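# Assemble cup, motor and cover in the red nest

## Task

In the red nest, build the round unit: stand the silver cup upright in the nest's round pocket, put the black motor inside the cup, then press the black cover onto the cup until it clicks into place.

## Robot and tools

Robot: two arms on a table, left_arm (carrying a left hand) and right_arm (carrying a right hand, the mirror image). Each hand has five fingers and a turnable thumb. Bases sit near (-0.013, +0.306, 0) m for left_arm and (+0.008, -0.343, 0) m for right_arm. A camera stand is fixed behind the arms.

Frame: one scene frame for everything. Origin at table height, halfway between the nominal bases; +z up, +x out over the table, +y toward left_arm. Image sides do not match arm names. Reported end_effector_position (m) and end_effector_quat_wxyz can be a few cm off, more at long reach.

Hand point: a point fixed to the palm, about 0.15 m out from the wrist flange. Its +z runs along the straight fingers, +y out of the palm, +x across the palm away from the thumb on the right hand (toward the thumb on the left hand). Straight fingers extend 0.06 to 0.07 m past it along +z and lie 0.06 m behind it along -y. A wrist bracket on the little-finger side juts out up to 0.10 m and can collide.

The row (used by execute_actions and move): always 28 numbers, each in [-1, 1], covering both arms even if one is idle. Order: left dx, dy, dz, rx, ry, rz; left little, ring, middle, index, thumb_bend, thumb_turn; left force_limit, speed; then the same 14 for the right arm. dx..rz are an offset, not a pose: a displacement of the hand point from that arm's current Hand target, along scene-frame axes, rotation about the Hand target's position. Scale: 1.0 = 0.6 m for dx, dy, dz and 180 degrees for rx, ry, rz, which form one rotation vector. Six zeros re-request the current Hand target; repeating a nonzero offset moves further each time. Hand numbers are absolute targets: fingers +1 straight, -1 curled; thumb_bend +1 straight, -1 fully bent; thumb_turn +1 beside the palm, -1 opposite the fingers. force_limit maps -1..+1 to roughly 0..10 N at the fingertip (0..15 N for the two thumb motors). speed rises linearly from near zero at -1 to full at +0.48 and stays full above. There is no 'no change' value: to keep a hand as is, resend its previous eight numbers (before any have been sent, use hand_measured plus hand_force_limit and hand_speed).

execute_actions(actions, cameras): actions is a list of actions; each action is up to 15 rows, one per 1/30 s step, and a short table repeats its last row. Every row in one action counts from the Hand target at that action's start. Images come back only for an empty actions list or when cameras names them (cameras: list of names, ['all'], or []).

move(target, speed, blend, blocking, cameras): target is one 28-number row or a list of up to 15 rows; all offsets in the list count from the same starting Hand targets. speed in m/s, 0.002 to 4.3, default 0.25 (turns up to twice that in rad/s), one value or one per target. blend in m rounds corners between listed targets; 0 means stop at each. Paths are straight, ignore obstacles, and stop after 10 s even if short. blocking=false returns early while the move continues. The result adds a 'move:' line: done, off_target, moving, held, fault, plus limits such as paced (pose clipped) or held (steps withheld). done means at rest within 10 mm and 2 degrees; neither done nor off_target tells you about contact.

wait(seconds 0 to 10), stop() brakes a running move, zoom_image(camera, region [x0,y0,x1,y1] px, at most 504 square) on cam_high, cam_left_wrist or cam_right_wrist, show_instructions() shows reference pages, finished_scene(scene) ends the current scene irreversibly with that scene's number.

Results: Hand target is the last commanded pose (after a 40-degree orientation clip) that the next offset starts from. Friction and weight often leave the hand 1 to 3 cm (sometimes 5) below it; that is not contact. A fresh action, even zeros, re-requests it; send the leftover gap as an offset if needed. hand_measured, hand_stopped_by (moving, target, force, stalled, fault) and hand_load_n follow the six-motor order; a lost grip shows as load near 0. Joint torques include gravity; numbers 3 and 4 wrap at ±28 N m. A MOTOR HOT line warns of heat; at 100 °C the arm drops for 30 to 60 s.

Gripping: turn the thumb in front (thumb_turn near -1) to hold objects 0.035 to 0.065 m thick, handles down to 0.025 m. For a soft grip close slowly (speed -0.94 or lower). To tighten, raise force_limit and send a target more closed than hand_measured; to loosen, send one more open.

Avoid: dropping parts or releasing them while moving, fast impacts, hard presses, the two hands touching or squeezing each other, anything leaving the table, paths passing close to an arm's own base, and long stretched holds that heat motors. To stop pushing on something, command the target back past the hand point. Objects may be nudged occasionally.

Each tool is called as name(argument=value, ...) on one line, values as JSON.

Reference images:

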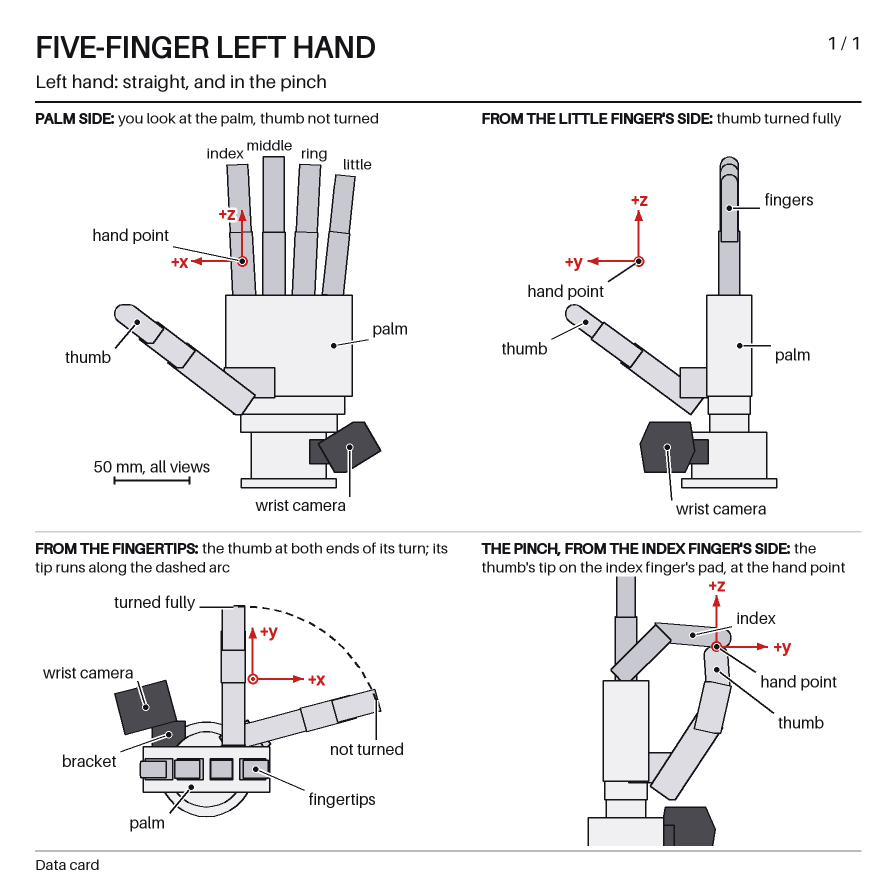

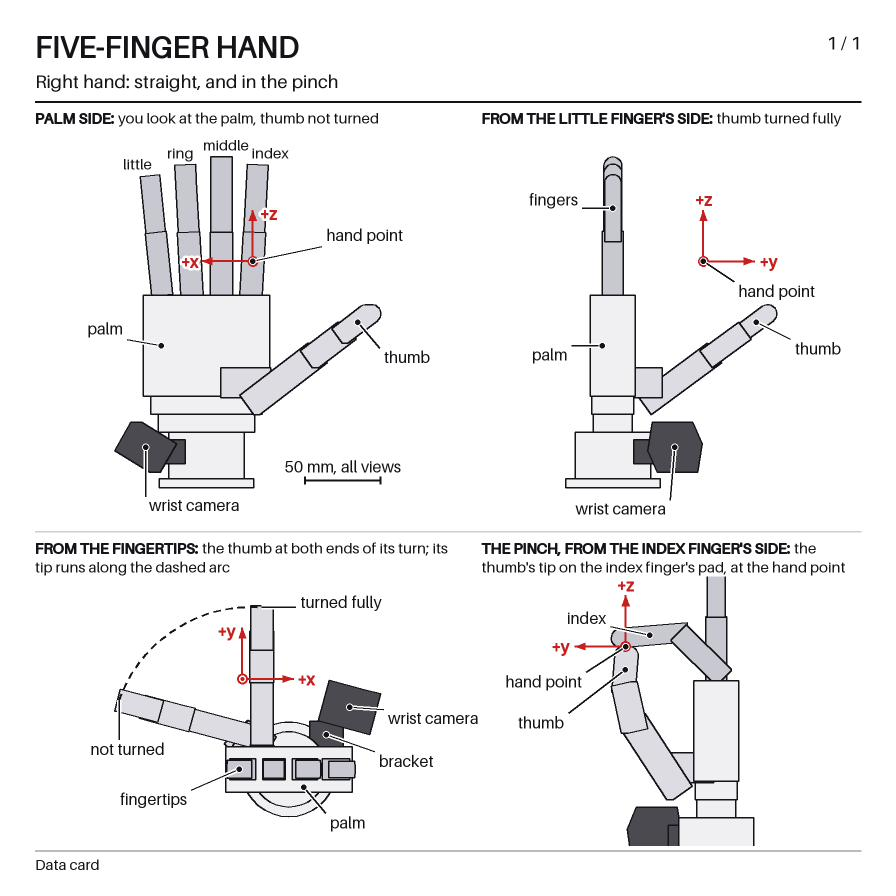

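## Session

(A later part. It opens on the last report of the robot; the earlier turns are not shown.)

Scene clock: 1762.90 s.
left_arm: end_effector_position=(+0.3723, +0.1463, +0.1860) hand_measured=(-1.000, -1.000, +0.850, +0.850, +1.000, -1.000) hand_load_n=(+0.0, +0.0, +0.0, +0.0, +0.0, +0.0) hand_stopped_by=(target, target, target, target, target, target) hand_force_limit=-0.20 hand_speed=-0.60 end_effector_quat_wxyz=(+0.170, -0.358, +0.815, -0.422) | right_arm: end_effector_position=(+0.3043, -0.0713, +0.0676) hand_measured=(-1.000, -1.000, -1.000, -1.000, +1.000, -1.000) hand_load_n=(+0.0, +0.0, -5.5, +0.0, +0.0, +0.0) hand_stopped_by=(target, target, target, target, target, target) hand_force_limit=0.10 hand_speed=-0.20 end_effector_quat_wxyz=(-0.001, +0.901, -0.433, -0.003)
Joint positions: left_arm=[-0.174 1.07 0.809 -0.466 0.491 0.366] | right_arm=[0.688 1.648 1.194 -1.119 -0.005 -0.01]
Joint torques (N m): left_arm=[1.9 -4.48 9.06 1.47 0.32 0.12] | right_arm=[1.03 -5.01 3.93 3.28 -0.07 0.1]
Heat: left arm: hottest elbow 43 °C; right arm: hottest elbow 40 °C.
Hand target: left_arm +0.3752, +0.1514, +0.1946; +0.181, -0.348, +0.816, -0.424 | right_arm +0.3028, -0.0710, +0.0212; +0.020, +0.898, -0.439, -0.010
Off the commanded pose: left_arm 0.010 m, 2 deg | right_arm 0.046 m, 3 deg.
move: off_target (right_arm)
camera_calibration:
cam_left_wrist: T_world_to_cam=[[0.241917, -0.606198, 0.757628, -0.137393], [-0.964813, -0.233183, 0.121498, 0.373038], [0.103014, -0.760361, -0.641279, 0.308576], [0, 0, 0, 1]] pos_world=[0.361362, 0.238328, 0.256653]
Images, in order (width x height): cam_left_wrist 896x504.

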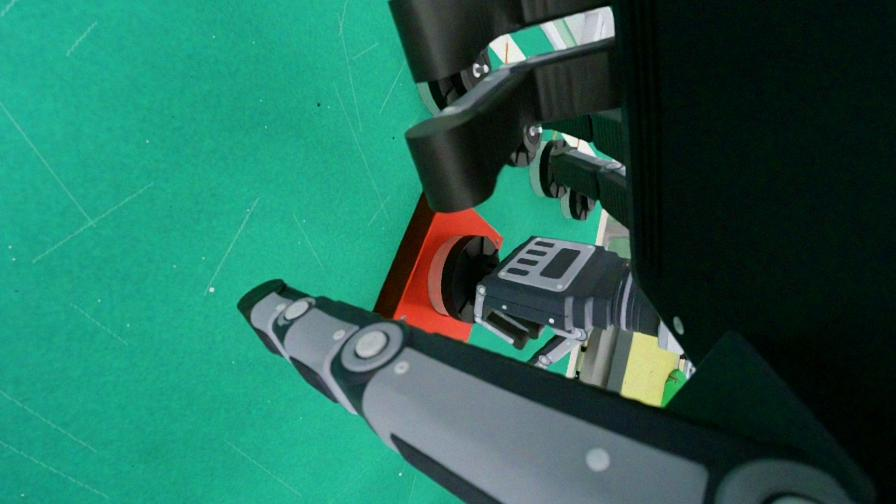

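move(target=[0,0,0,0,0,0,-1,-1,0.85,0.85,1,-1,-0.2,-0.6,-0.004,-0.003,-0.06,0,0,0,-1,-1,-1,-1,1,-1,0.1,-0.2], speed=0.08, cameras=["cam_left_wrist"])

zoom_image(camera="cam_left_wrist", region=[400, 200, 560, 340])

Scene clock: 1772.70 s.
left_arm: end_effector_position=(+0.3723, +0.1463, +0.1860) hand_measured=(-1.000, -1.000, +0.850, +0.850, +1.000, -1.000) hand_load_n=(+0.5, +0.0, +0.0, +0.0, +0.0, +0.0) hand_stopped_by=(target, target, target, target, target, target) hand_force_limit=-0.20 hand_speed=-0.60 end_effector_quat_wxyz=(+0.170, -0.358, +0.815, -0.422) | right_arm: end_effector_position=(+0.3054, -0.0674, +0.0593) hand_measured=(-1.000, -1.000, -1.000, -1.000, +1.000, -1.000) hand_load_n=(+0.0, -8.0, -2.5, +0.5, +0.0, +0.0) hand_stopped_by=(target, target, target, target, target, target) hand_force_limit=0.10 hand_speed=-0.20 end_effector_quat_wxyz=(-0.025, +0.900, -0.435, +0.009)
Joint positions: left_arm=[-0.174 1.07 0.809 -0.466 0.491 0.366] | right_arm=[0.692 1.626 1.151 -1.042 -0.005 -0.001]
Joint torques (N m): left_arm=[1.85 -4.07 9.09 1.42 0.36 0.13] | right_arm=[1.26 -1.44 2.84 3.82 0.02 0.09]
Heat: left arm: hottest elbow 43 °C; right arm: hottest elbow 39 °C.
Hand target: left_arm +0.3752, +0.1514, +0.1946; +0.181, -0.348, +0.816, -0.424 | right_arm +0.3004, -0.0728, -0.0148; +0.020, +0.898, -0.439, -0.010
Off the commanded pose: left_arm 0.010 m, 2 deg | right_arm 0.074 m, 6 deg.
move: off_target (right_arm)
camera_calibration:
cam_left_wrist: T_world_to_cam=[[0.241917, -0.606198, 0.757628, -0.137393], [-0.964813, -0.233183, 0.121498, 0.373038], [0.103014, -0.760361, -0.641279, 0.308576], [0, 0, 0, 1]] pos_world=[0.361362, 0.238328, 0.256653]
Images, in order (width x height): cam_left_wrist 896x504.

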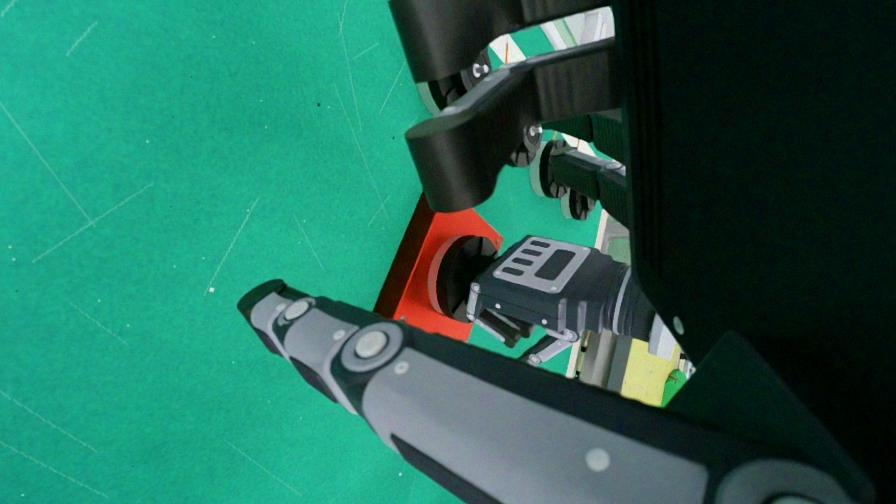

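Scaled by 3.150 from the camera's 896x504 image, which has a finer 1280x720 frame.

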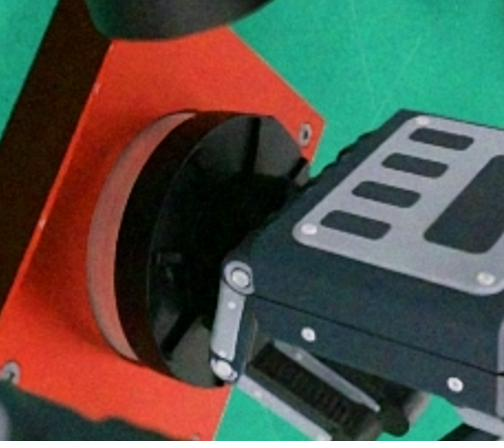

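move(target=[0,0,0,0,0,0,-1,-1,0.85,0.85,1,-1,-0.2,-0.6,-0.004,-0.003,-0.03,0,0,0,-1,-1,-1,-1,1,-1,0.1,-0.2], speed=0.08, cameras=["cam_left_wrist"])

zoom_image(camera="cam_left_wrist", region=[400, 200, 560, 340])

Scene clock: 1782.77 s.
left_arm: end_effector_position=(+0.3723, +0.1463, +0.1860) hand_measured=(-1.000, -1.000, +0.850, +0.850, +1.000, -1.000) hand_load_n=(+0.0, +0.0, +0.0, +0.0, +0.0, +0.0) hand_stopped_by=(target, target, target, target, target, target) hand_force_limit=-0.20 hand_speed=-0.60 end_effector_quat_wxyz=(+0.170, -0.358, +0.815, -0.422) | right_arm: end_effector_position=(+0.3053, -0.0671, +0.0580) hand_measured=(-1.000, -1.000, -1.000, -1.000, +1.000, -1.000) hand_load_n=(+0.0, -11.5, -4.0, +0.0, -0.5, +0.0) hand_stopped_by=(target, target, target, target, target, target) hand_force_limit=0.10 hand_speed=-0.20 end_effector_quat_wxyz=(-0.035, +0.900, -0.435, +0.013)
Joint positions: left_arm=[-0.174 1.07 0.809 -0.466 0.491 0.366] | right_arm=[0.692 1.614 1.134 -1.017 -0.007 -0.001]
Joint torques (N m): left_arm=[2.14 -4.89 9.11 1.46 0.33 0.11] | right_arm=[1.61 -0.09 1.46 4.42 0.02 0.09]
Heat: left arm: hottest elbow 43 °C; right arm: hottest elbow 39 °C.
Hand target: left_arm +0.3752, +0.1514, +0.1946; +0.181, -0.348, +0.816, -0.424 | right_arm +0.2980, -0.0746, -0.0328; +0.020, +0.898, -0.439, -0.010
Off the commanded pose: left_arm 0.010 m, 2 deg | right_arm 0.091 m, 7 deg.
move: off_target (right_arm)
camera_calibration:
cam_left_wrist: T_world_to_cam=[[0.241917, -0.606198, 0.757628, -0.137393], [-0.964813, -0.233183, 0.121498, 0.373038], [0.103014, -0.760361, -0.641279, 0.308576], [0, 0, 0, 1]] pos_world=[0.361362, 0.238328, 0.256653]
Images, in order (width x height): cam_left_wrist 896x504.

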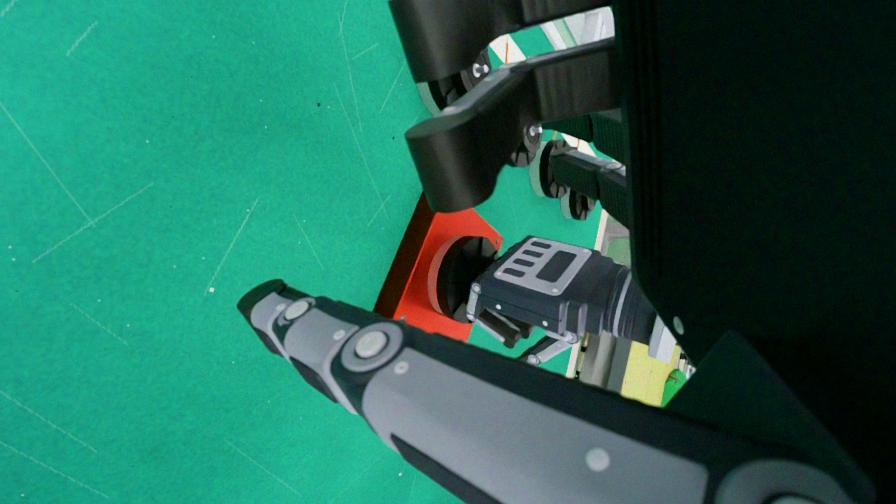

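Scaled by 3.150 from the camera's 896x504 image, which has a finer 1280x720 frame.

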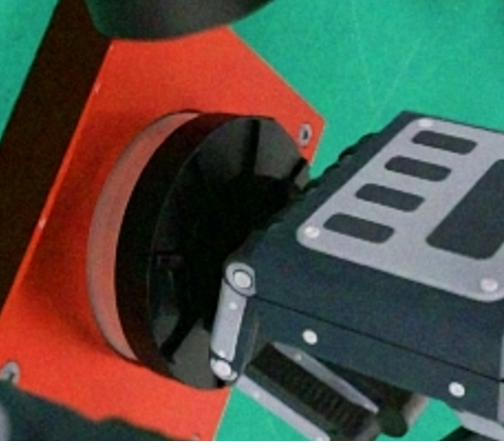

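move(target=[0,0,0,0,0,0,-1,-1,0.85,0.85,1,-1,-0.2,-0.6,0.01,0.01,0.147,0,0,0,-1,-1,-1,-1,1,-1,0.1,-0.2], speed=0.1, cameras=["cam_left_wrist"])

zoom_image(camera="cam_left_wrist", region=[400, 200, 560, 340])

Scene clock: 1795.40 s.
left_arm: end_effector_position=(+0.3723, +0.1463, +0.1860) hand_measured=(-1.000, -1.000, +0.850, +0.850, +1.000, -1.000) hand_load_n=(+0.0, +0.0, +0.0, +0.0, +0.0, +0.0) hand_stopped_by=(target, target, target, target, target, target) hand_force_limit=-0.20 hand_speed=-0.60 end_effector_quat_wxyz=(+0.170, -0.358, +0.815, -0.422) | right_arm: end_effector_position=(+0.3041, -0.0672, +0.0635) hand_measured=(-1.000, -1.000, -1.000, -1.000, +1.000, -1.000) hand_load_n=(+0.0, -1.5, +0.0, +0.0, +0.0, +0.0) hand_stopped_by=(target, target, target, target, target, target) hand_force_limit=0.10 hand_speed=-0.20 end_effector_quat_wxyz=(-0.002, +0.901, -0.434, -0.003)
Joint positions: left_arm=[-0.174 1.07 0.809 -0.466 0.491 0.366] | right_arm=[0.694 1.657 1.194 -1.108 -0.007 -0.001]
Joint torques (N m): left_arm=[2.02 -4.48 9.2 1.54 0.32 0.12] | right_arm=[1.9 -7.77 8.7 -0.29 0.01 0.1]
Heat: left arm: hottest elbow 43 °C; right arm: hottest elbow 39 °C.
Hand target: left_arm +0.3752, +0.1514, +0.1946; +0.181, -0.348, +0.816, -0.424 | right_arm +0.3040, -0.0686, +0.0554; +0.020, +0.898, -0.439, -0.010
Off the commanded pose: left_arm 0.010 m, 2 deg | right_arm 0.008 m, 3 deg.
move: off_target (right_arm)
camera_calibration:
cam_left_wrist: T_world_to_cam=[[0.241917, -0.606198, 0.757628, -0.137393], [-0.964813, -0.233183, 0.121498, 0.373038], [0.103014, -0.760361, -0.641279, 0.308576], [0, 0, 0, 1]] pos_world=[0.361362, 0.238328, 0.256653]
Images, in order (width x height): cam_left_wrist 896x504.

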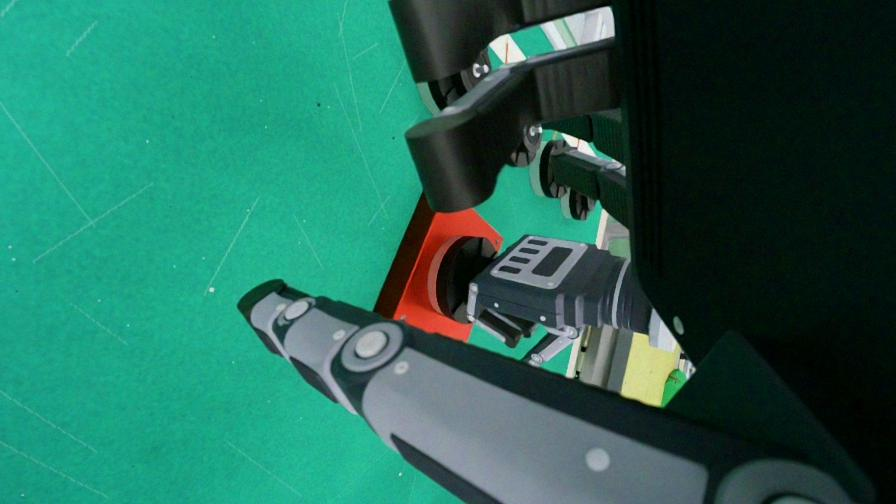

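Scaled by 3.150 from the camera's 896x504 image, which has a finer 1280x720 frame.

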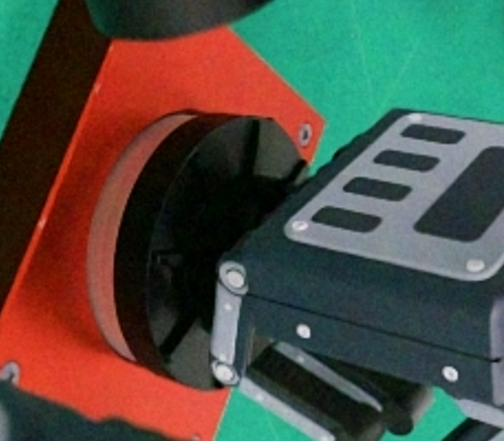

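move(target=[[0,0,0,0,0,0,-1,-1,0.85,0.85,1,-1,-0.2,-0.6,0,0,0,0,0,0,-0.8,-0.8,-0.8,-0.8,1,-1,0.1,-0.7],[0,0,0,0,0,0,-1,-1,0.85,0.85,1,-1,-0.2,-0.6,0,0,0.01,0,0,0,-0.7,-0.7,-0.7,-0.7,1,-1,0.1,-0.7]], speed=0.06, cameras=["cam_left_wrist"])

zoom_image(camera="cam_left_wrist", region=[400, 200, 560, 340])

Scene clock: 1806.67 s.
left_arm: end_effector_position=(+0.3723, +0.1463, +0.1860) hand_measured=(-1.000, -1.000, +0.850, +0.850, +1.000, -1.000) hand_load_n=(+0.0, +0.0, +0.0, +0.0, +0.0, +0.0) hand_stopped_by=(target, target, target, target, target, target) hand_force_limit=-0.20 hand_speed=-0.60 end_effector_quat_wxyz=(+0.170, -0.358, +0.815, -0.422) | right_arm: end_effector_position=(+0.3019, -0.0692, +0.0699) hand_measured=(-0.700, -0.700, -0.700, -0.700, +1.000, -1.000) hand_load_n=(+0.0, -3.0, +0.0, +0.0, +0.0, +0.0) hand_stopped_by=(target, target, target, target, target, target) hand_force_limit=0.10 hand_speed=-0.70 end_effector_quat_wxyz=(+0.008, +0.901, -0.434, -0.005)
Joint positions: left_arm=[-0.174 1.07 0.809 -0.466 0.491 0.366] | right_arm=[0.695 1.655 1.208 -1.142 -0.002 0.001]
Joint torques (N m): left_arm=[2.02 -4.48 9.03 1.4 0.35 0.13] | right_arm=[1.61 -8.18 8.18 0.03 0 0.11]
Heat: left arm: hottest elbow 43 °C; right arm: hottest elbow 39 °C.
Hand target: left_arm +0.3752, +0.1514, +0.1946; +0.181, -0.348, +0.816, -0.424 | right_arm +0.3040, -0.0686, +0.0614; +0.020, +0.898, -0.439, -0.010
Off the commanded pose: left_arm 0.010 m, 2 deg | right_arm 0.009 m, 2 deg.
move: done
camera_calibration:
cam_left_wrist: T_world_to_cam=[[0.241917, -0.606198, 0.757628, -0.137393], [-0.964813, -0.233183, 0.121498, 0.373038], [0.103014, -0.760361, -0.641279, 0.308576], [0, 0, 0, 1]] pos_world=[0.361362, 0.238328, 0.256653]
Images, in order (width x height): cam_left_wrist 896x504.

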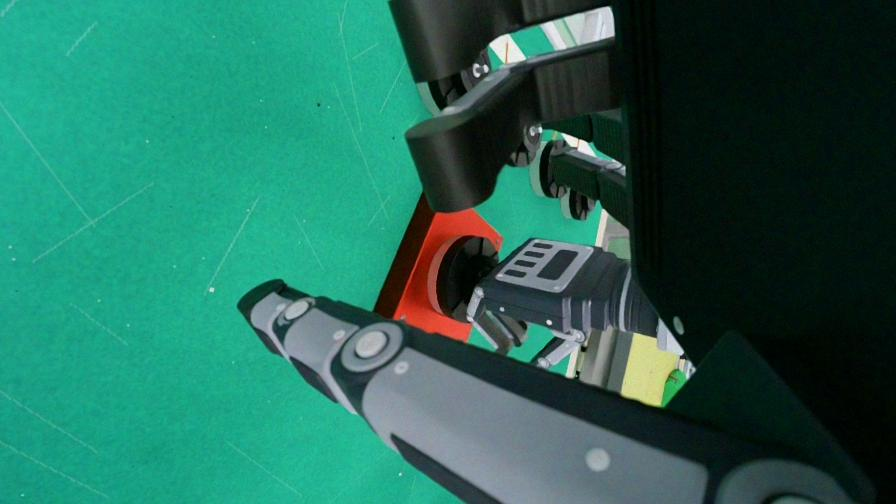

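Scaled by 3.150 from the camera's 896x504 image, which has a finer 1280x720 frame.

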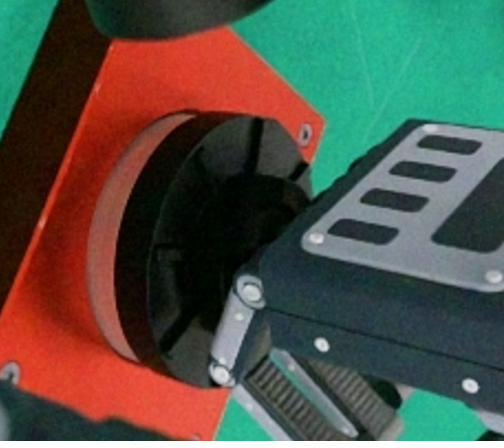

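Unit stays seated. Now lift slowly.

move(target=[0,0,0,0,0,0,-1,-1,0.85,0.85,1,-1,-0.2,-0.6,0.005,0.005,0.06,0,0,0,-0.7,-0.7,-0.7,-0.7,1,-1,0.1,-0.7], speed=0.06, cameras=["cam_left_wrist"])

zoom_image(camera="cam_left_wrist", region=[400, 200, 560, 340])

Scene clock: 1823.43 s.
left_arm: end_effector_position=(+0.3723, +0.1463, +0.1860) hand_measured=(-1.000, -1.000, +0.850, +0.850, +1.000, -1.000) hand_load_n=(+0.0, +0.0, -0.5, -0.5, +0.0, +0.0) hand_stopped_by=(target, target, target, target, target, target) hand_force_limit=-0.20 hand_speed=-0.60 end_effector_quat_wxyz=(+0.170, -0.358, +0.815, -0.422) | right_arm: end_effector_position=(+0.2923, -0.0817, +0.0809) hand_measured=(-0.700, -0.700, -0.700, -0.700, +1.000, -1.000) hand_load_n=(+0.0, +0.0, +0.0, +0.0, +0.0, +0.0) hand_stopped_by=(target, target, target, target, target, target) hand_force_limit=0.10 hand_speed=-0.70 end_effector_quat_wxyz=(+0.042, +0.899, -0.436, -0.020)
Joint positions: left_arm=[-0.174 1.07 0.809 -0.466 0.491 0.366] | right_arm=[0.688 1.66 1.23 -1.234 0.001 -0.002]
Joint torques (N m): left_arm=[1.96 -4.6 9.07 1.44 0.36 0.11] | right_arm=[1.67 -10.4 11.81 -0.18 -0.07 0.11]
Heat: left arm: hottest elbow 43 °C; right arm: hottest elbow 40 °C.
Hand target: left_arm +0.3752, +0.1514, +0.1946; +0.181, -0.348, +0.816, -0.424 | right_arm +0.3070, -0.0656, +0.0974; +0.020, +0.898, -0.439, -0.010
Off the commanded pose: left_arm 0.010 m, 2 deg | right_arm 0.027 m, 3 deg.
move: off_target (right_arm)
camera_calibration:
cam_left_wrist: T_world_to_cam=[[0.241917, -0.606198, 0.757628, -0.137393], [-0.964813, -0.233183, 0.121498, 0.373038], [0.103014, -0.760361, -0.641279, 0.308576], [0, 0, 0, 1]] pos_world=[0.361362, 0.238328, 0.256653]
Images, in order (width x height): cam_left_wrist 896x504.

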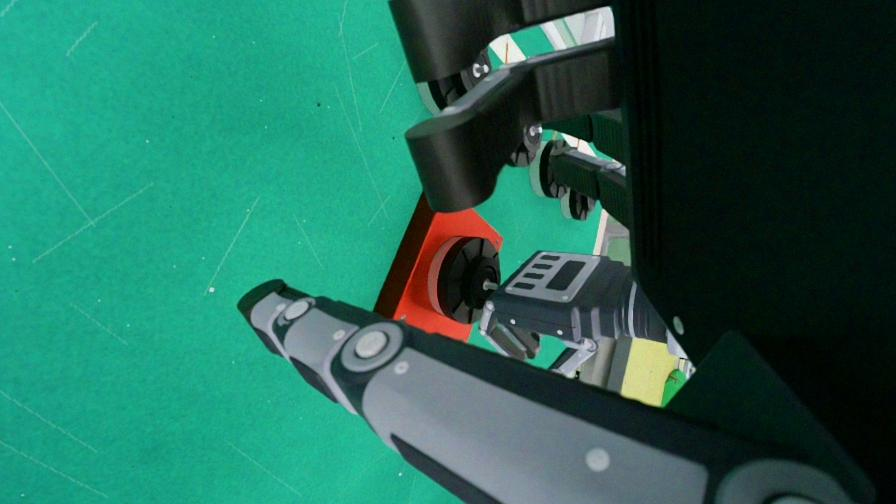

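Scaled by 3.150 from the camera's 896x504 image, which has a finer 1280x720 frame.

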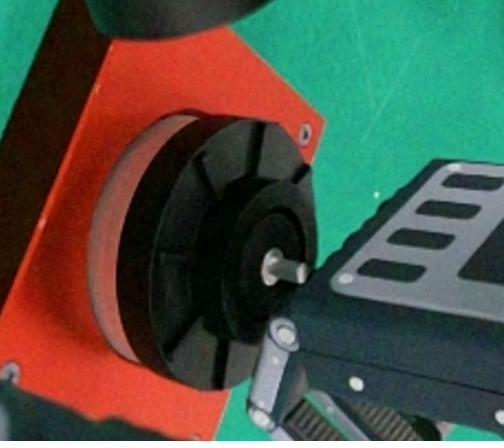

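move(target=[0,0,0,0,0,0,-1,-1,0.85,0.85,1,-1,-0.2,-0.6,-0.02,-0.02,0.12,0,0,0,-0.7,-0.7,-0.7,-0.7,1,-1,0.1,-0.7], speed=0.12, cameras=["all"])

zoom_image(camera="cam_left_wrist", region=[400, 210, 520, 345])

zoom_image(camera="cam_high", region=[415, 180, 475, 240])

Scene clock: 1832.80 s.
left_arm: end_effector_position=(+0.3723, +0.1463, +0.1860) hand_measured=(-1.000, -1.000, +0.850, +0.850, +1.000, -1.000) hand_load_n=(+0.0, +0.0, +0.0, +0.0, +0.0, +0.0) hand_stopped_by=(target, target, target, target, target, target) hand_force_limit=-0.20 hand_speed=-0.60 end_effector_quat_wxyz=(+0.170, -0.358, +0.815, -0.422) | right_arm: end_effector_position=(+0.2820, -0.0898, +0.1495) hand_measured=(-0.700, -0.700, -0.700, -0.700, +1.000, -1.000) hand_load_n=(+0.0, +0.0, +0.0, +0.0, +0.0, +0.0) hand_stopped_by=(target, target, target, target, target, target) hand_force_limit=0.10 hand_speed=-0.70 end_effector_quat_wxyz=(+0.045, +0.899, -0.436, -0.021)
Joint positions: left_arm=[-0.174 1.07 0.809 -0.466 0.491 0.366] | right_arm=[0.688 1.571 1.309 -1.409 0.001 -0.002]
Joint torques (N m): left_arm=[2.02 -4.42 9.07 1.47 0.34 0.11] | right_arm=[1.26 -10.23 12.27 -0.21 -0.05 0.08]
Heat: left arm: hottest elbow 43 °C; right arm: hottest elbow 41 °C.
Hand target: left_arm +0.3752, +0.1514, +0.1946; +0.181, -0.348, +0.816, -0.424 | right_arm +0.2950, -0.0776, +0.1694; +0.020, +0.898, -0.439, -0.010
Off the commanded pose: left_arm 0.010 m, 2 deg | right_arm 0.027 m, 3 deg.
move: off_target (right_arm)
camera_calibration:
cam_left_wrist: T_world_to_cam=[[0.241917, -0.606198, 0.757628, -0.137393], [-0.964813, -0.233183, 0.121498, 0.373038], [0.103014, -0.760361, -0.641279, 0.308576], [0, 0, 0, 1]] pos_world=[0.361362, 0.238328, 0.256653]
cam_right_wrist: T_world_to_cam=[[-0.572065, -0.818335, 0.0554074, 0.0830661], [-0.679928, 0.510923, 0.525981, 0.162856], [-0.458738, 0.263222, -0.848689, 0.393113], [0, 0, 0, 1]] pos_world=[0.338585, -0.118707, 0.243369]

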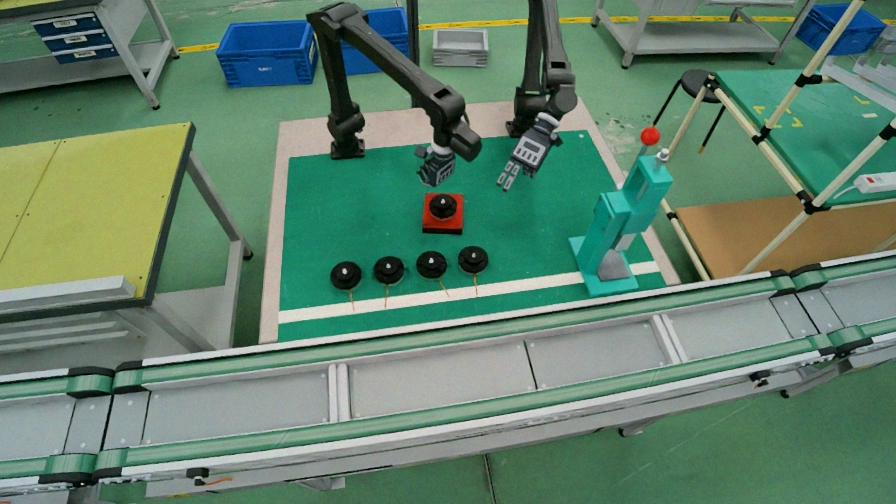

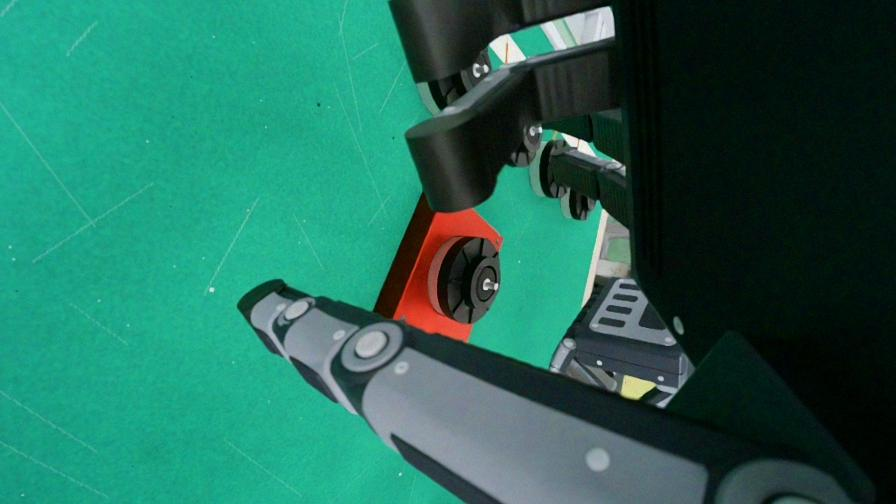

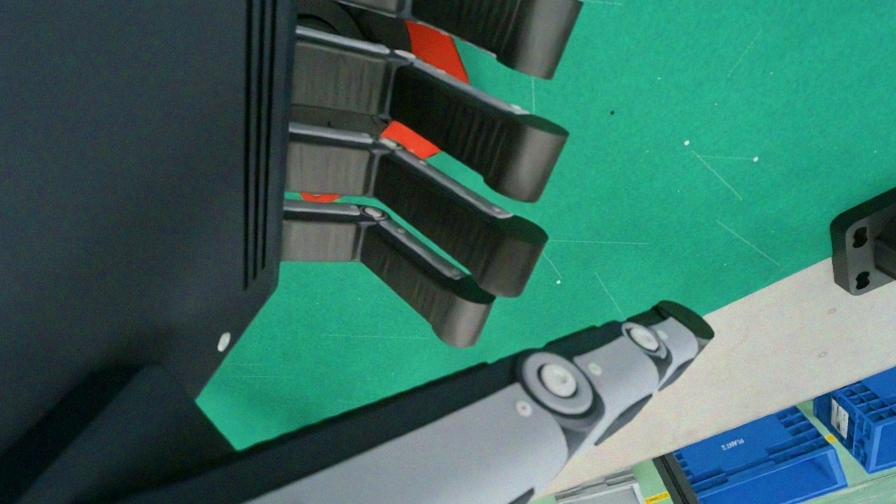

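Scaled by 3.733 from the camera's 896x504 image, which has a finer 1280x720 frame.

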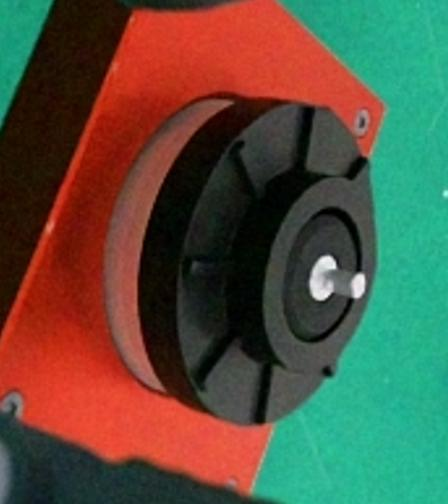

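Scaled by 8.400 from the camera's 896x504 image, which has a finer 1280x720 frame.

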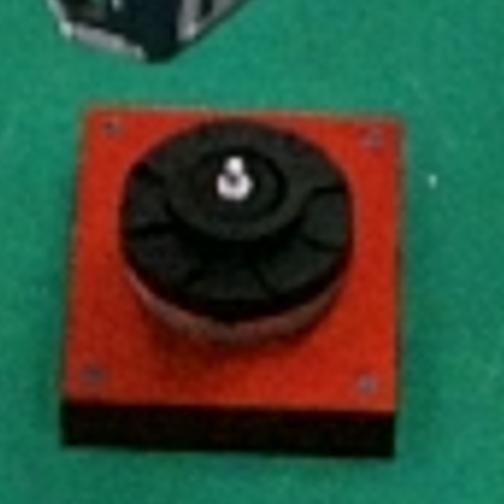

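zoom_image(camera="cam_high", region=[400, 225, 500, 305])

zoom_image(camera="cam_high", region=[400, 175, 500, 255])

Scaled by 5.040 from the camera's 896x504 image, which has a finer 1280x720 frame.

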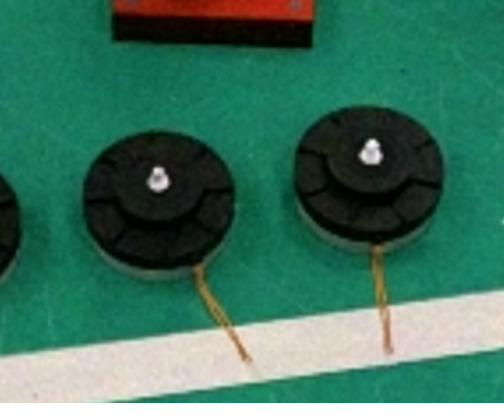

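Scaled by 5.040 from the camera's 896x504 image, which has a finer 1280x720 frame.

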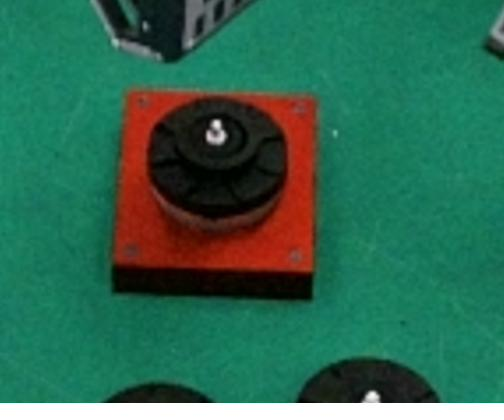

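move(target=[0,0,0,0,0,0,-1,-1,0.85,0.85,1,-1,-0.2,-0.6,0.0133,0.0097,-0.124,0,0,0,-1,-1,-1,-1,1,-1,0.1,-0.2], speed=0.12, cameras=["cam_left_wrist"])

zoom_image(camera="cam_left_wrist", region=[400, 200, 560, 340])

Scene clock: 1906.30 s.
left_arm: end_effector_position=(+0.3723, +0.1463, +0.1860) hand_measured=(-1.000, -1.000, +0.850, +0.850, +1.000, -1.000) hand_load_n=(+0.0, +0.0, +0.0, +0.0, +0.5, +0.0) hand_stopped_by=(target, target, target, target, target, target) hand_force_limit=-0.20 hand_speed=-0.60 end_effector_quat_wxyz=(+0.170, -0.358, +0.815, -0.422) | right_arm: end_effector_position=(+0.3000, -0.0756, +0.0971) hand_measured=(-1.000, -1.000, -1.000, -1.000, +1.000, -1.000) hand_load_n=(+0.0, +0.0, +0.0, +0.0, +0.0, +0.0) hand_stopped_by=(target, target, target, target, target, target) hand_force_limit=0.10 hand_speed=-0.20 end_effector_quat_wxyz=(+0.028, +0.899, -0.436, -0.013)
Joint positions: left_arm=[-0.174 1.07 0.809 -0.466 0.491 0.366] | right_arm=[0.688 1.645 1.263 -1.252 0.001 -0.002]
Joint torques (N m): left_arm=[1.96 -4.89 9.1 1.44 0.35 0.13] | right_arm=[1.2 -10.34 7.06 1.1 -0.04 0.07]
Heat: left arm: hottest elbow 44 °C; right arm: hottest elbow 45 °C.
Hand target: left_arm +0.3752, +0.1514, +0.1946; +0.181, -0.348, +0.816, -0.424 | right_arm +0.3030, -0.0718, +0.0950; +0.020, +0.898, -0.439, -0.010
Off the commanded pose: left_arm 0.010 m, 2 deg | right_arm 0.005 m, 1 deg.
move: done
camera_calibration:
cam_left_wrist: T_world_to_cam=[[0.241917, -0.606198, 0.757628, -0.137393], [-0.964813, -0.233183, 0.121498, 0.373038], [0.103014, -0.760361, -0.641279, 0.308576], [0, 0, 0, 1]] pos_world=[0.361362, 0.238328, 0.256653]
Images, in order (width x height): cam_left_wrist 896x504.

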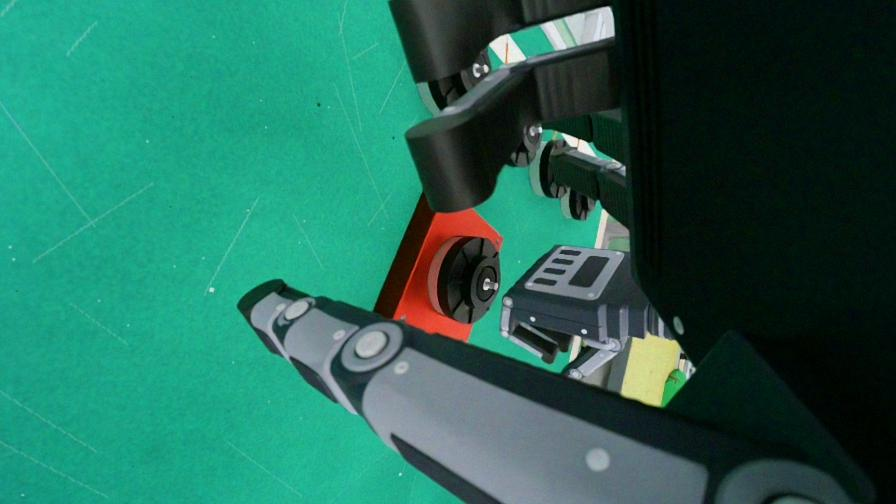

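Scaled by 3.150 from the camera's 896x504 image, which has a finer 1280x720 frame.

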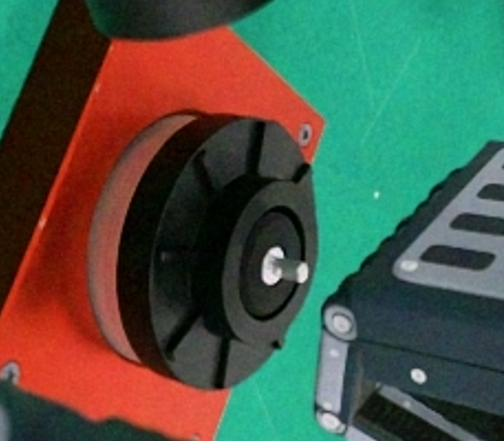

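move(target=[0,0,0,0,0,0,-1,-1,0.85,0.85,1,-1,-0.2,-0.6,0,0,-0.09,0,0,0,-1,-1,-1,-1,1,-1,0.1,-0.2], speed=0.06, cameras=["cam_left_wrist"])

zoom_image(camera="cam_left_wrist", region=[400, 200, 560, 340])

Scene clock: 1914.30 s.
left_arm: end_effector_position=(+0.3723, +0.1463, +0.1860) hand_measured=(-1.000, -1.000, +0.850, +0.850, +1.000, -1.000) hand_load_n=(+0.0, +0.0, -0.5, +0.0, +0.0, +0.0) hand_stopped_by=(target, target, target, target, target, target) hand_force_limit=-0.20 hand_speed=-0.60 end_effector_quat_wxyz=(+0.170, -0.358, +0.815, -0.422) | right_arm: end_effector_position=(+0.3018, -0.0746, +0.0695) hand_measured=(-1.000, -1.000, -1.000, -1.000, +1.000, -1.000) hand_load_n=(+0.0, +0.0, -3.0, +0.5, +0.0, +0.0) hand_stopped_by=(target, target, target, target, target, target) hand_force_limit=0.10 hand_speed=-0.20 end_effector_quat_wxyz=(+0.015, +0.901, -0.434, -0.007)
Joint positions: left_arm=[-0.174 1.07 0.809 -0.466 0.491 0.366] | right_arm=[0.688 1.658 1.208 -1.154 0.001 -0.007]
Joint torques (N m): left_arm=[2.02 -4.25 8.94 1.4 0.34 0.11] | right_arm=[1.38 -7 4.94 2.61 -0.06 0.07]
Heat: left arm: hottest elbow 44 °C; right arm: hottest elbow 44 °C.
Hand target: left_arm +0.3752, +0.1514, +0.1946; +0.181, -0.348, +0.816, -0.424 | right_arm +0.3030, -0.0718, +0.0410; +0.020, +0.898, -0.439, -0.010
Off the commanded pose: left_arm 0.010 m, 2 deg | right_arm 0.029 m, 1 deg.
move: off_target (right_arm)
camera_calibration:
cam_left_wrist: T_world_to_cam=[[0.241917, -0.606198, 0.757628, -0.137393], [-0.964813, -0.233183, 0.121498, 0.373038], [0.103014, -0.760361, -0.641279, 0.308576], [0, 0, 0, 1]] pos_world=[0.361362, 0.238328, 0.256653]
Images, in order (width x height): cam_left_wrist 896x504.

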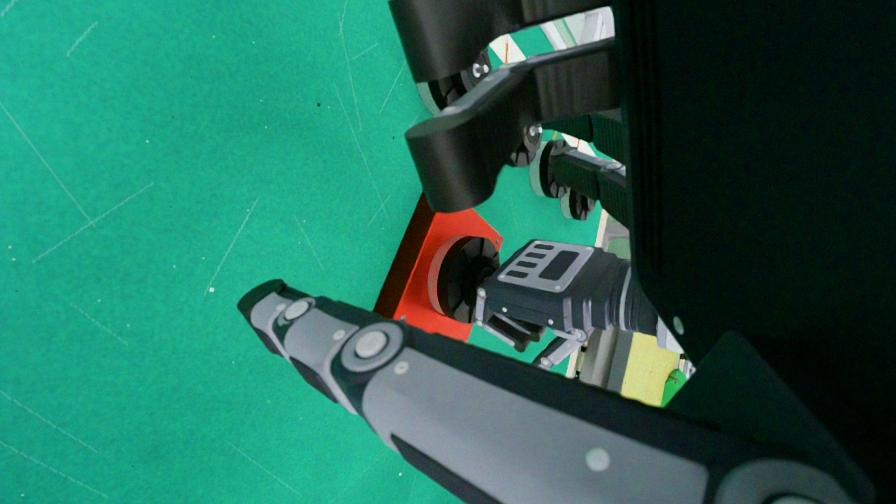

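Scaled by 3.150 from the camera's 896x504 image, which has a finer 1280x720 frame.

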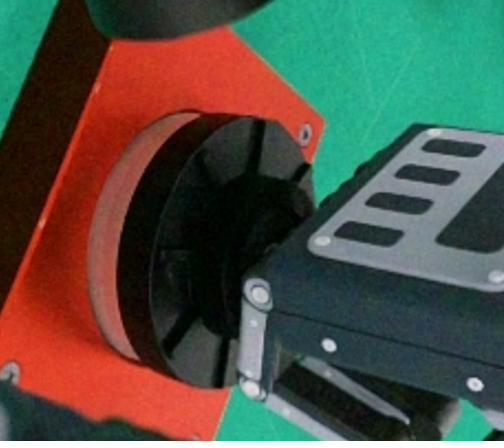

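move(target=[0,0,0,0,0,0,-1,-1,0.85,0.85,1,-1,-0.2,-0.6,-0.005,-0.005,-0.1,0,0,0,-1,-1,-1,-1,1,-1,0.1,-0.2], speed=0.08, cameras=["cam_left_wrist"])

zoom_image(camera="cam_left_wrist", region=[400, 200, 560, 340])

Scene clock: 1921.57 s.
left_arm: end_effector_position=(+0.3723, +0.1463, +0.1860) hand_measured=(-1.000, -1.000, +0.850, +0.850, +1.000, -1.000) hand_load_n=(+0.0, +0.0, -0.5, +0.0, +0.0, +0.0) hand_stopped_by=(target, target, target, target, target, target) hand_force_limit=-0.20 hand_speed=-0.60 end_effector_quat_wxyz=(+0.170, -0.358, +0.815, -0.422) | right_arm: end_effector_position=(+0.3022, -0.0735, +0.0629) hand_measured=(-1.000, -1.000, -1.000, -1.000, +1.000, -1.000) hand_load_n=(+0.0, +0.0, -7.5, +0.0, +0.0, +0.0) hand_stopped_by=(target, target, target, target, target, target) hand_force_limit=0.10 hand_speed=-0.20 end_effector_quat_wxyz=(-0.022, +0.900, -0.434, +0.009)
Joint positions: left_arm=[-0.174 1.07 0.809 -0.466 0.491 0.366] | right_arm=[0.688 1.611 1.142 -1.054 -0.002 -0.007]
Joint torques (N m): left_arm=[2.14 -4.42 9.09 1.37 0.35 0.09] | right_arm=[1.08 -1.03 2.5 4.53 -0.04 0.05]
Heat: left arm: hottest elbow 44 °C; right arm: hottest elbow 43 °C.
Hand target: left_arm +0.3752, +0.1514, +0.1946; +0.181, -0.348, +0.816, -0.424 | right_arm +0.3000, -0.0748, -0.0190; +0.020, +0.898, -0.439, -0.010
Off the commanded pose: left_arm 0.010 m, 2 deg | right_arm 0.082 m, 5 deg.
move: off_target (right_arm)
camera_calibration:
cam_left_wrist: T_world_to_cam=[[0.241917, -0.606198, 0.757628, -0.137393], [-0.964813, -0.233183, 0.121498, 0.373038], [0.103014, -0.760361, -0.641279, 0.308576], [0, 0, 0, 1]] pos_world=[0.361362, 0.238328, 0.256653]
Images, in order (width x height): cam_left_wrist 896x504.

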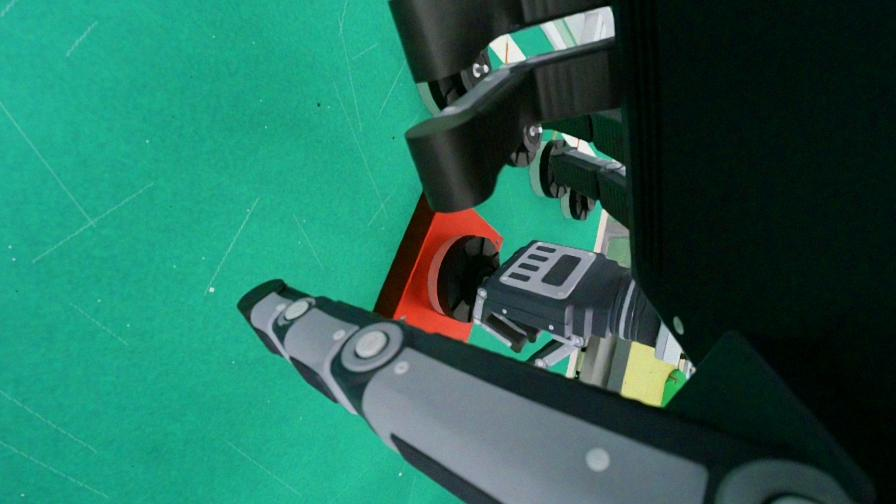

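Scaled by 3.150 from the camera's 896x504 image, which has a finer 1280x720 frame.

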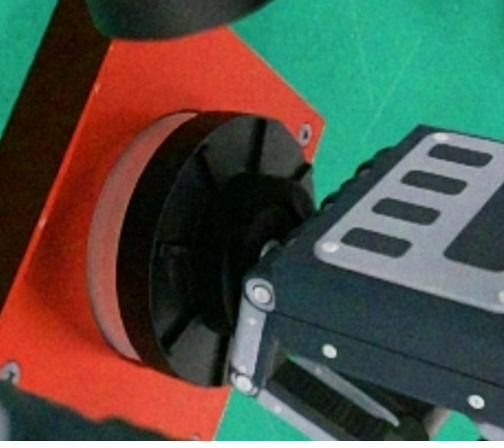

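move(target=[0,0,0,0,0,0,-1,-1,0.85,0.85,1,-1,-0.2,-0.6,-0.006,-0.006,-0.05,0,0,0,-1,-1,-1,-1,1,-1,0.1,-0.2], speed=0.06, cameras=["cam_left_wrist"])

zoom_image(camera="cam_left_wrist", region=[400, 200, 560, 340])

Scene clock: 1934.60 s.
left_arm: end_effector_position=(+0.3723, +0.1463, +0.1860) hand_measured=(-1.000, -1.000, +0.850, +0.850, +1.000, -1.000) hand_load_n=(+0.0, +0.5, +0.0, -0.5, +0.0, +0.0) hand_stopped_by=(target, target, target, target, target, target) hand_force_limit=-0.20 hand_speed=-0.60 end_effector_quat_wxyz=(+0.170, -0.358, +0.815, -0.422) | right_arm: end_effector_position=(+0.3024, -0.0734, +0.0596) hand_measured=(-1.000, -1.000, -1.000, -1.000, +1.000, -1.000) hand_load_n=(+0.0, +0.0, -10.0, +0.0, +0.0, +0.0) hand_stopped_by=(target, target, target, target, target, target) hand_force_limit=0.10 hand_speed=-0.20 end_effector_quat_wxyz=(-0.043, +0.899, -0.435, +0.018)
Joint positions: left_arm=[-0.174 1.07 0.809 -0.466 0.491 0.366] | right_arm=[0.686 1.583 1.104 -0.997 -0.005 -0.007]
Joint torques (N m): left_arm=[2.32 -4.6 9.13 1.4 0.36 0.13] | right_arm=[0.67 2.26 1.17 5.45 -0.04 0.04]
Heat: left arm: hottest elbow 44 °C; right arm: hottest elbow 42 °C.
Hand target: left_arm +0.3752, +0.1514, +0.1946; +0.181, -0.348, +0.816, -0.424 | right_arm +0.2964, -0.0784, -0.0490; +0.020, +0.898, -0.439, -0.010
Off the commanded pose: left_arm 0.010 m, 2 deg | right_arm 0.109 m, 8 deg.
move: off_target (right_arm)
camera_calibration:
cam_left_wrist: T_world_to_cam=[[0.241917, -0.606198, 0.757628, -0.137393], [-0.964813, -0.233183, 0.121498, 0.373038], [0.103014, -0.760361, -0.641279, 0.308576], [0, 0, 0, 1]] pos_world=[0.361362, 0.238328, 0.256653]
Images, in order (width x height): cam_left_wrist 896x504.

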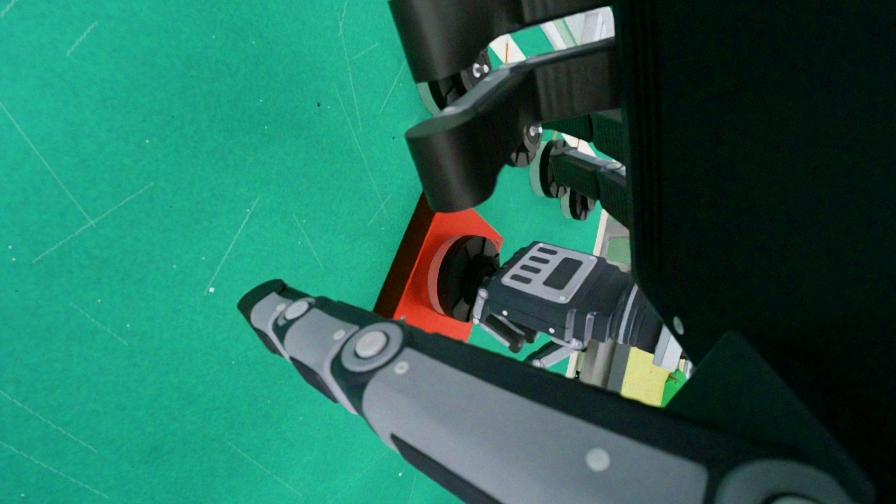

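Scaled by 3.150 from the camera's 896x504 image, which has a finer 1280x720 frame.

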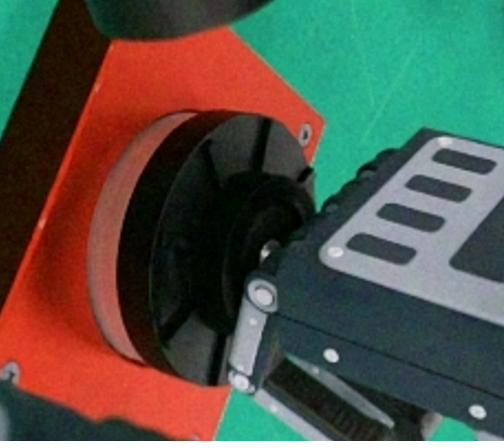

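move(target=[[0,0,0,0,0,0,-1,-1,0.85,0.85,1,-1,-0.2,-0.6,0.006,0.009,0.21,-0.0205,0.0263,0,-1,-1,-1,-1,1,-1,0.1,-0.2]], speed=0.12, cameras=["cam_left_wrist"])

zoom_image(camera="cam_left_wrist", region=[400, 200, 560, 340])

Scene clock: 1982.07 s.
left_arm: end_effector_position=(+0.3723, +0.1463, +0.1860) hand_measured=(-1.000, -1.000, +0.850, +0.850, +1.000, -1.000) hand_load_n=(+0.0, +0.0, +0.0, +0.0, +0.0, +0.0) hand_stopped_by=(target, target, target, target, target, target) hand_force_limit=-0.20 hand_speed=-0.60 end_effector_quat_wxyz=(+0.170, -0.358, +0.815, -0.422) | right_arm: end_effector_position=(+0.2953, -0.0784, +0.0750) hand_measured=(-1.000, -1.000, -1.000, -1.000, +1.000, -1.000) hand_load_n=(+0.0, +0.0, -0.5, +0.0, +0.0, +0.0) hand_stopped_by=(target, target, target, target, target, target) hand_force_limit=0.10 hand_speed=-0.20 end_effector_quat_wxyz=(+0.059, +0.896, -0.439, -0.034)
Joint positions: left_arm=[-0.174 1.07 0.809 -0.466 0.491 0.366] | right_arm=[0.684 1.707 1.263 -1.263 -0.009 0.001]
Joint torques (N m): left_arm=[1.85 -4.37 9.13 1.44 0.34 0.1] | right_arm=[1.61 -9.11 9.95 -0.51 0.01 0.09]
Heat: left arm: hottest elbow 44 °C; right arm: hottest elbow 39 °C.
Hand target: left_arm +0.3752, +0.1514, +0.1946; +0.181, -0.348, +0.816, -0.424 | right_arm +0.3000, -0.0730, +0.0770; +0.067, +0.896, -0.437, -0.033
Off the commanded pose: left_arm 0.010 m, 2 deg | right_arm 0.007 m, 1 deg.
move: done
camera_calibration:
cam_left_wrist: T_world_to_cam=[[0.241917, -0.606198, 0.757628, -0.137393], [-0.964813, -0.233183, 0.121498, 0.373038], [0.103014, -0.760361, -0.641279, 0.308576], [0, 0, 0, 1]] pos_world=[0.361362, 0.238328, 0.256653]
Images, in order (width x height): cam_left_wrist 896x504.

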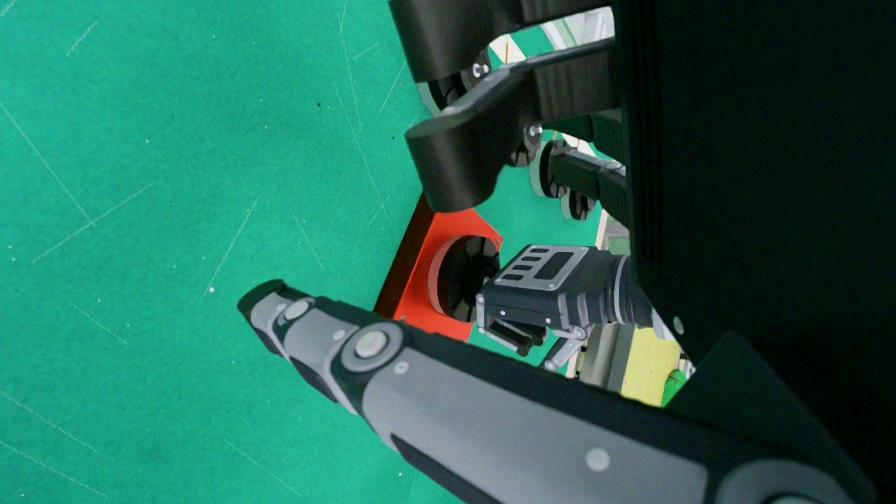

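Scaled by 3.150 from the camera's 896x504 image, which has a finer 1280x720 frame.

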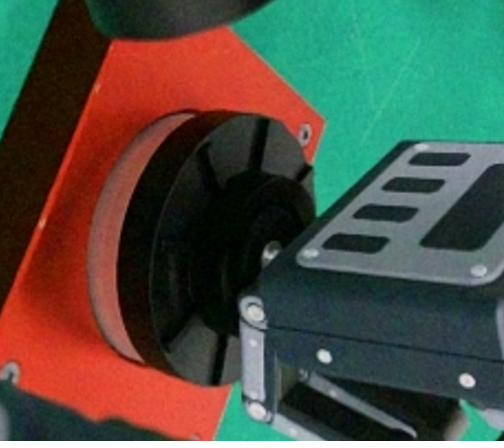

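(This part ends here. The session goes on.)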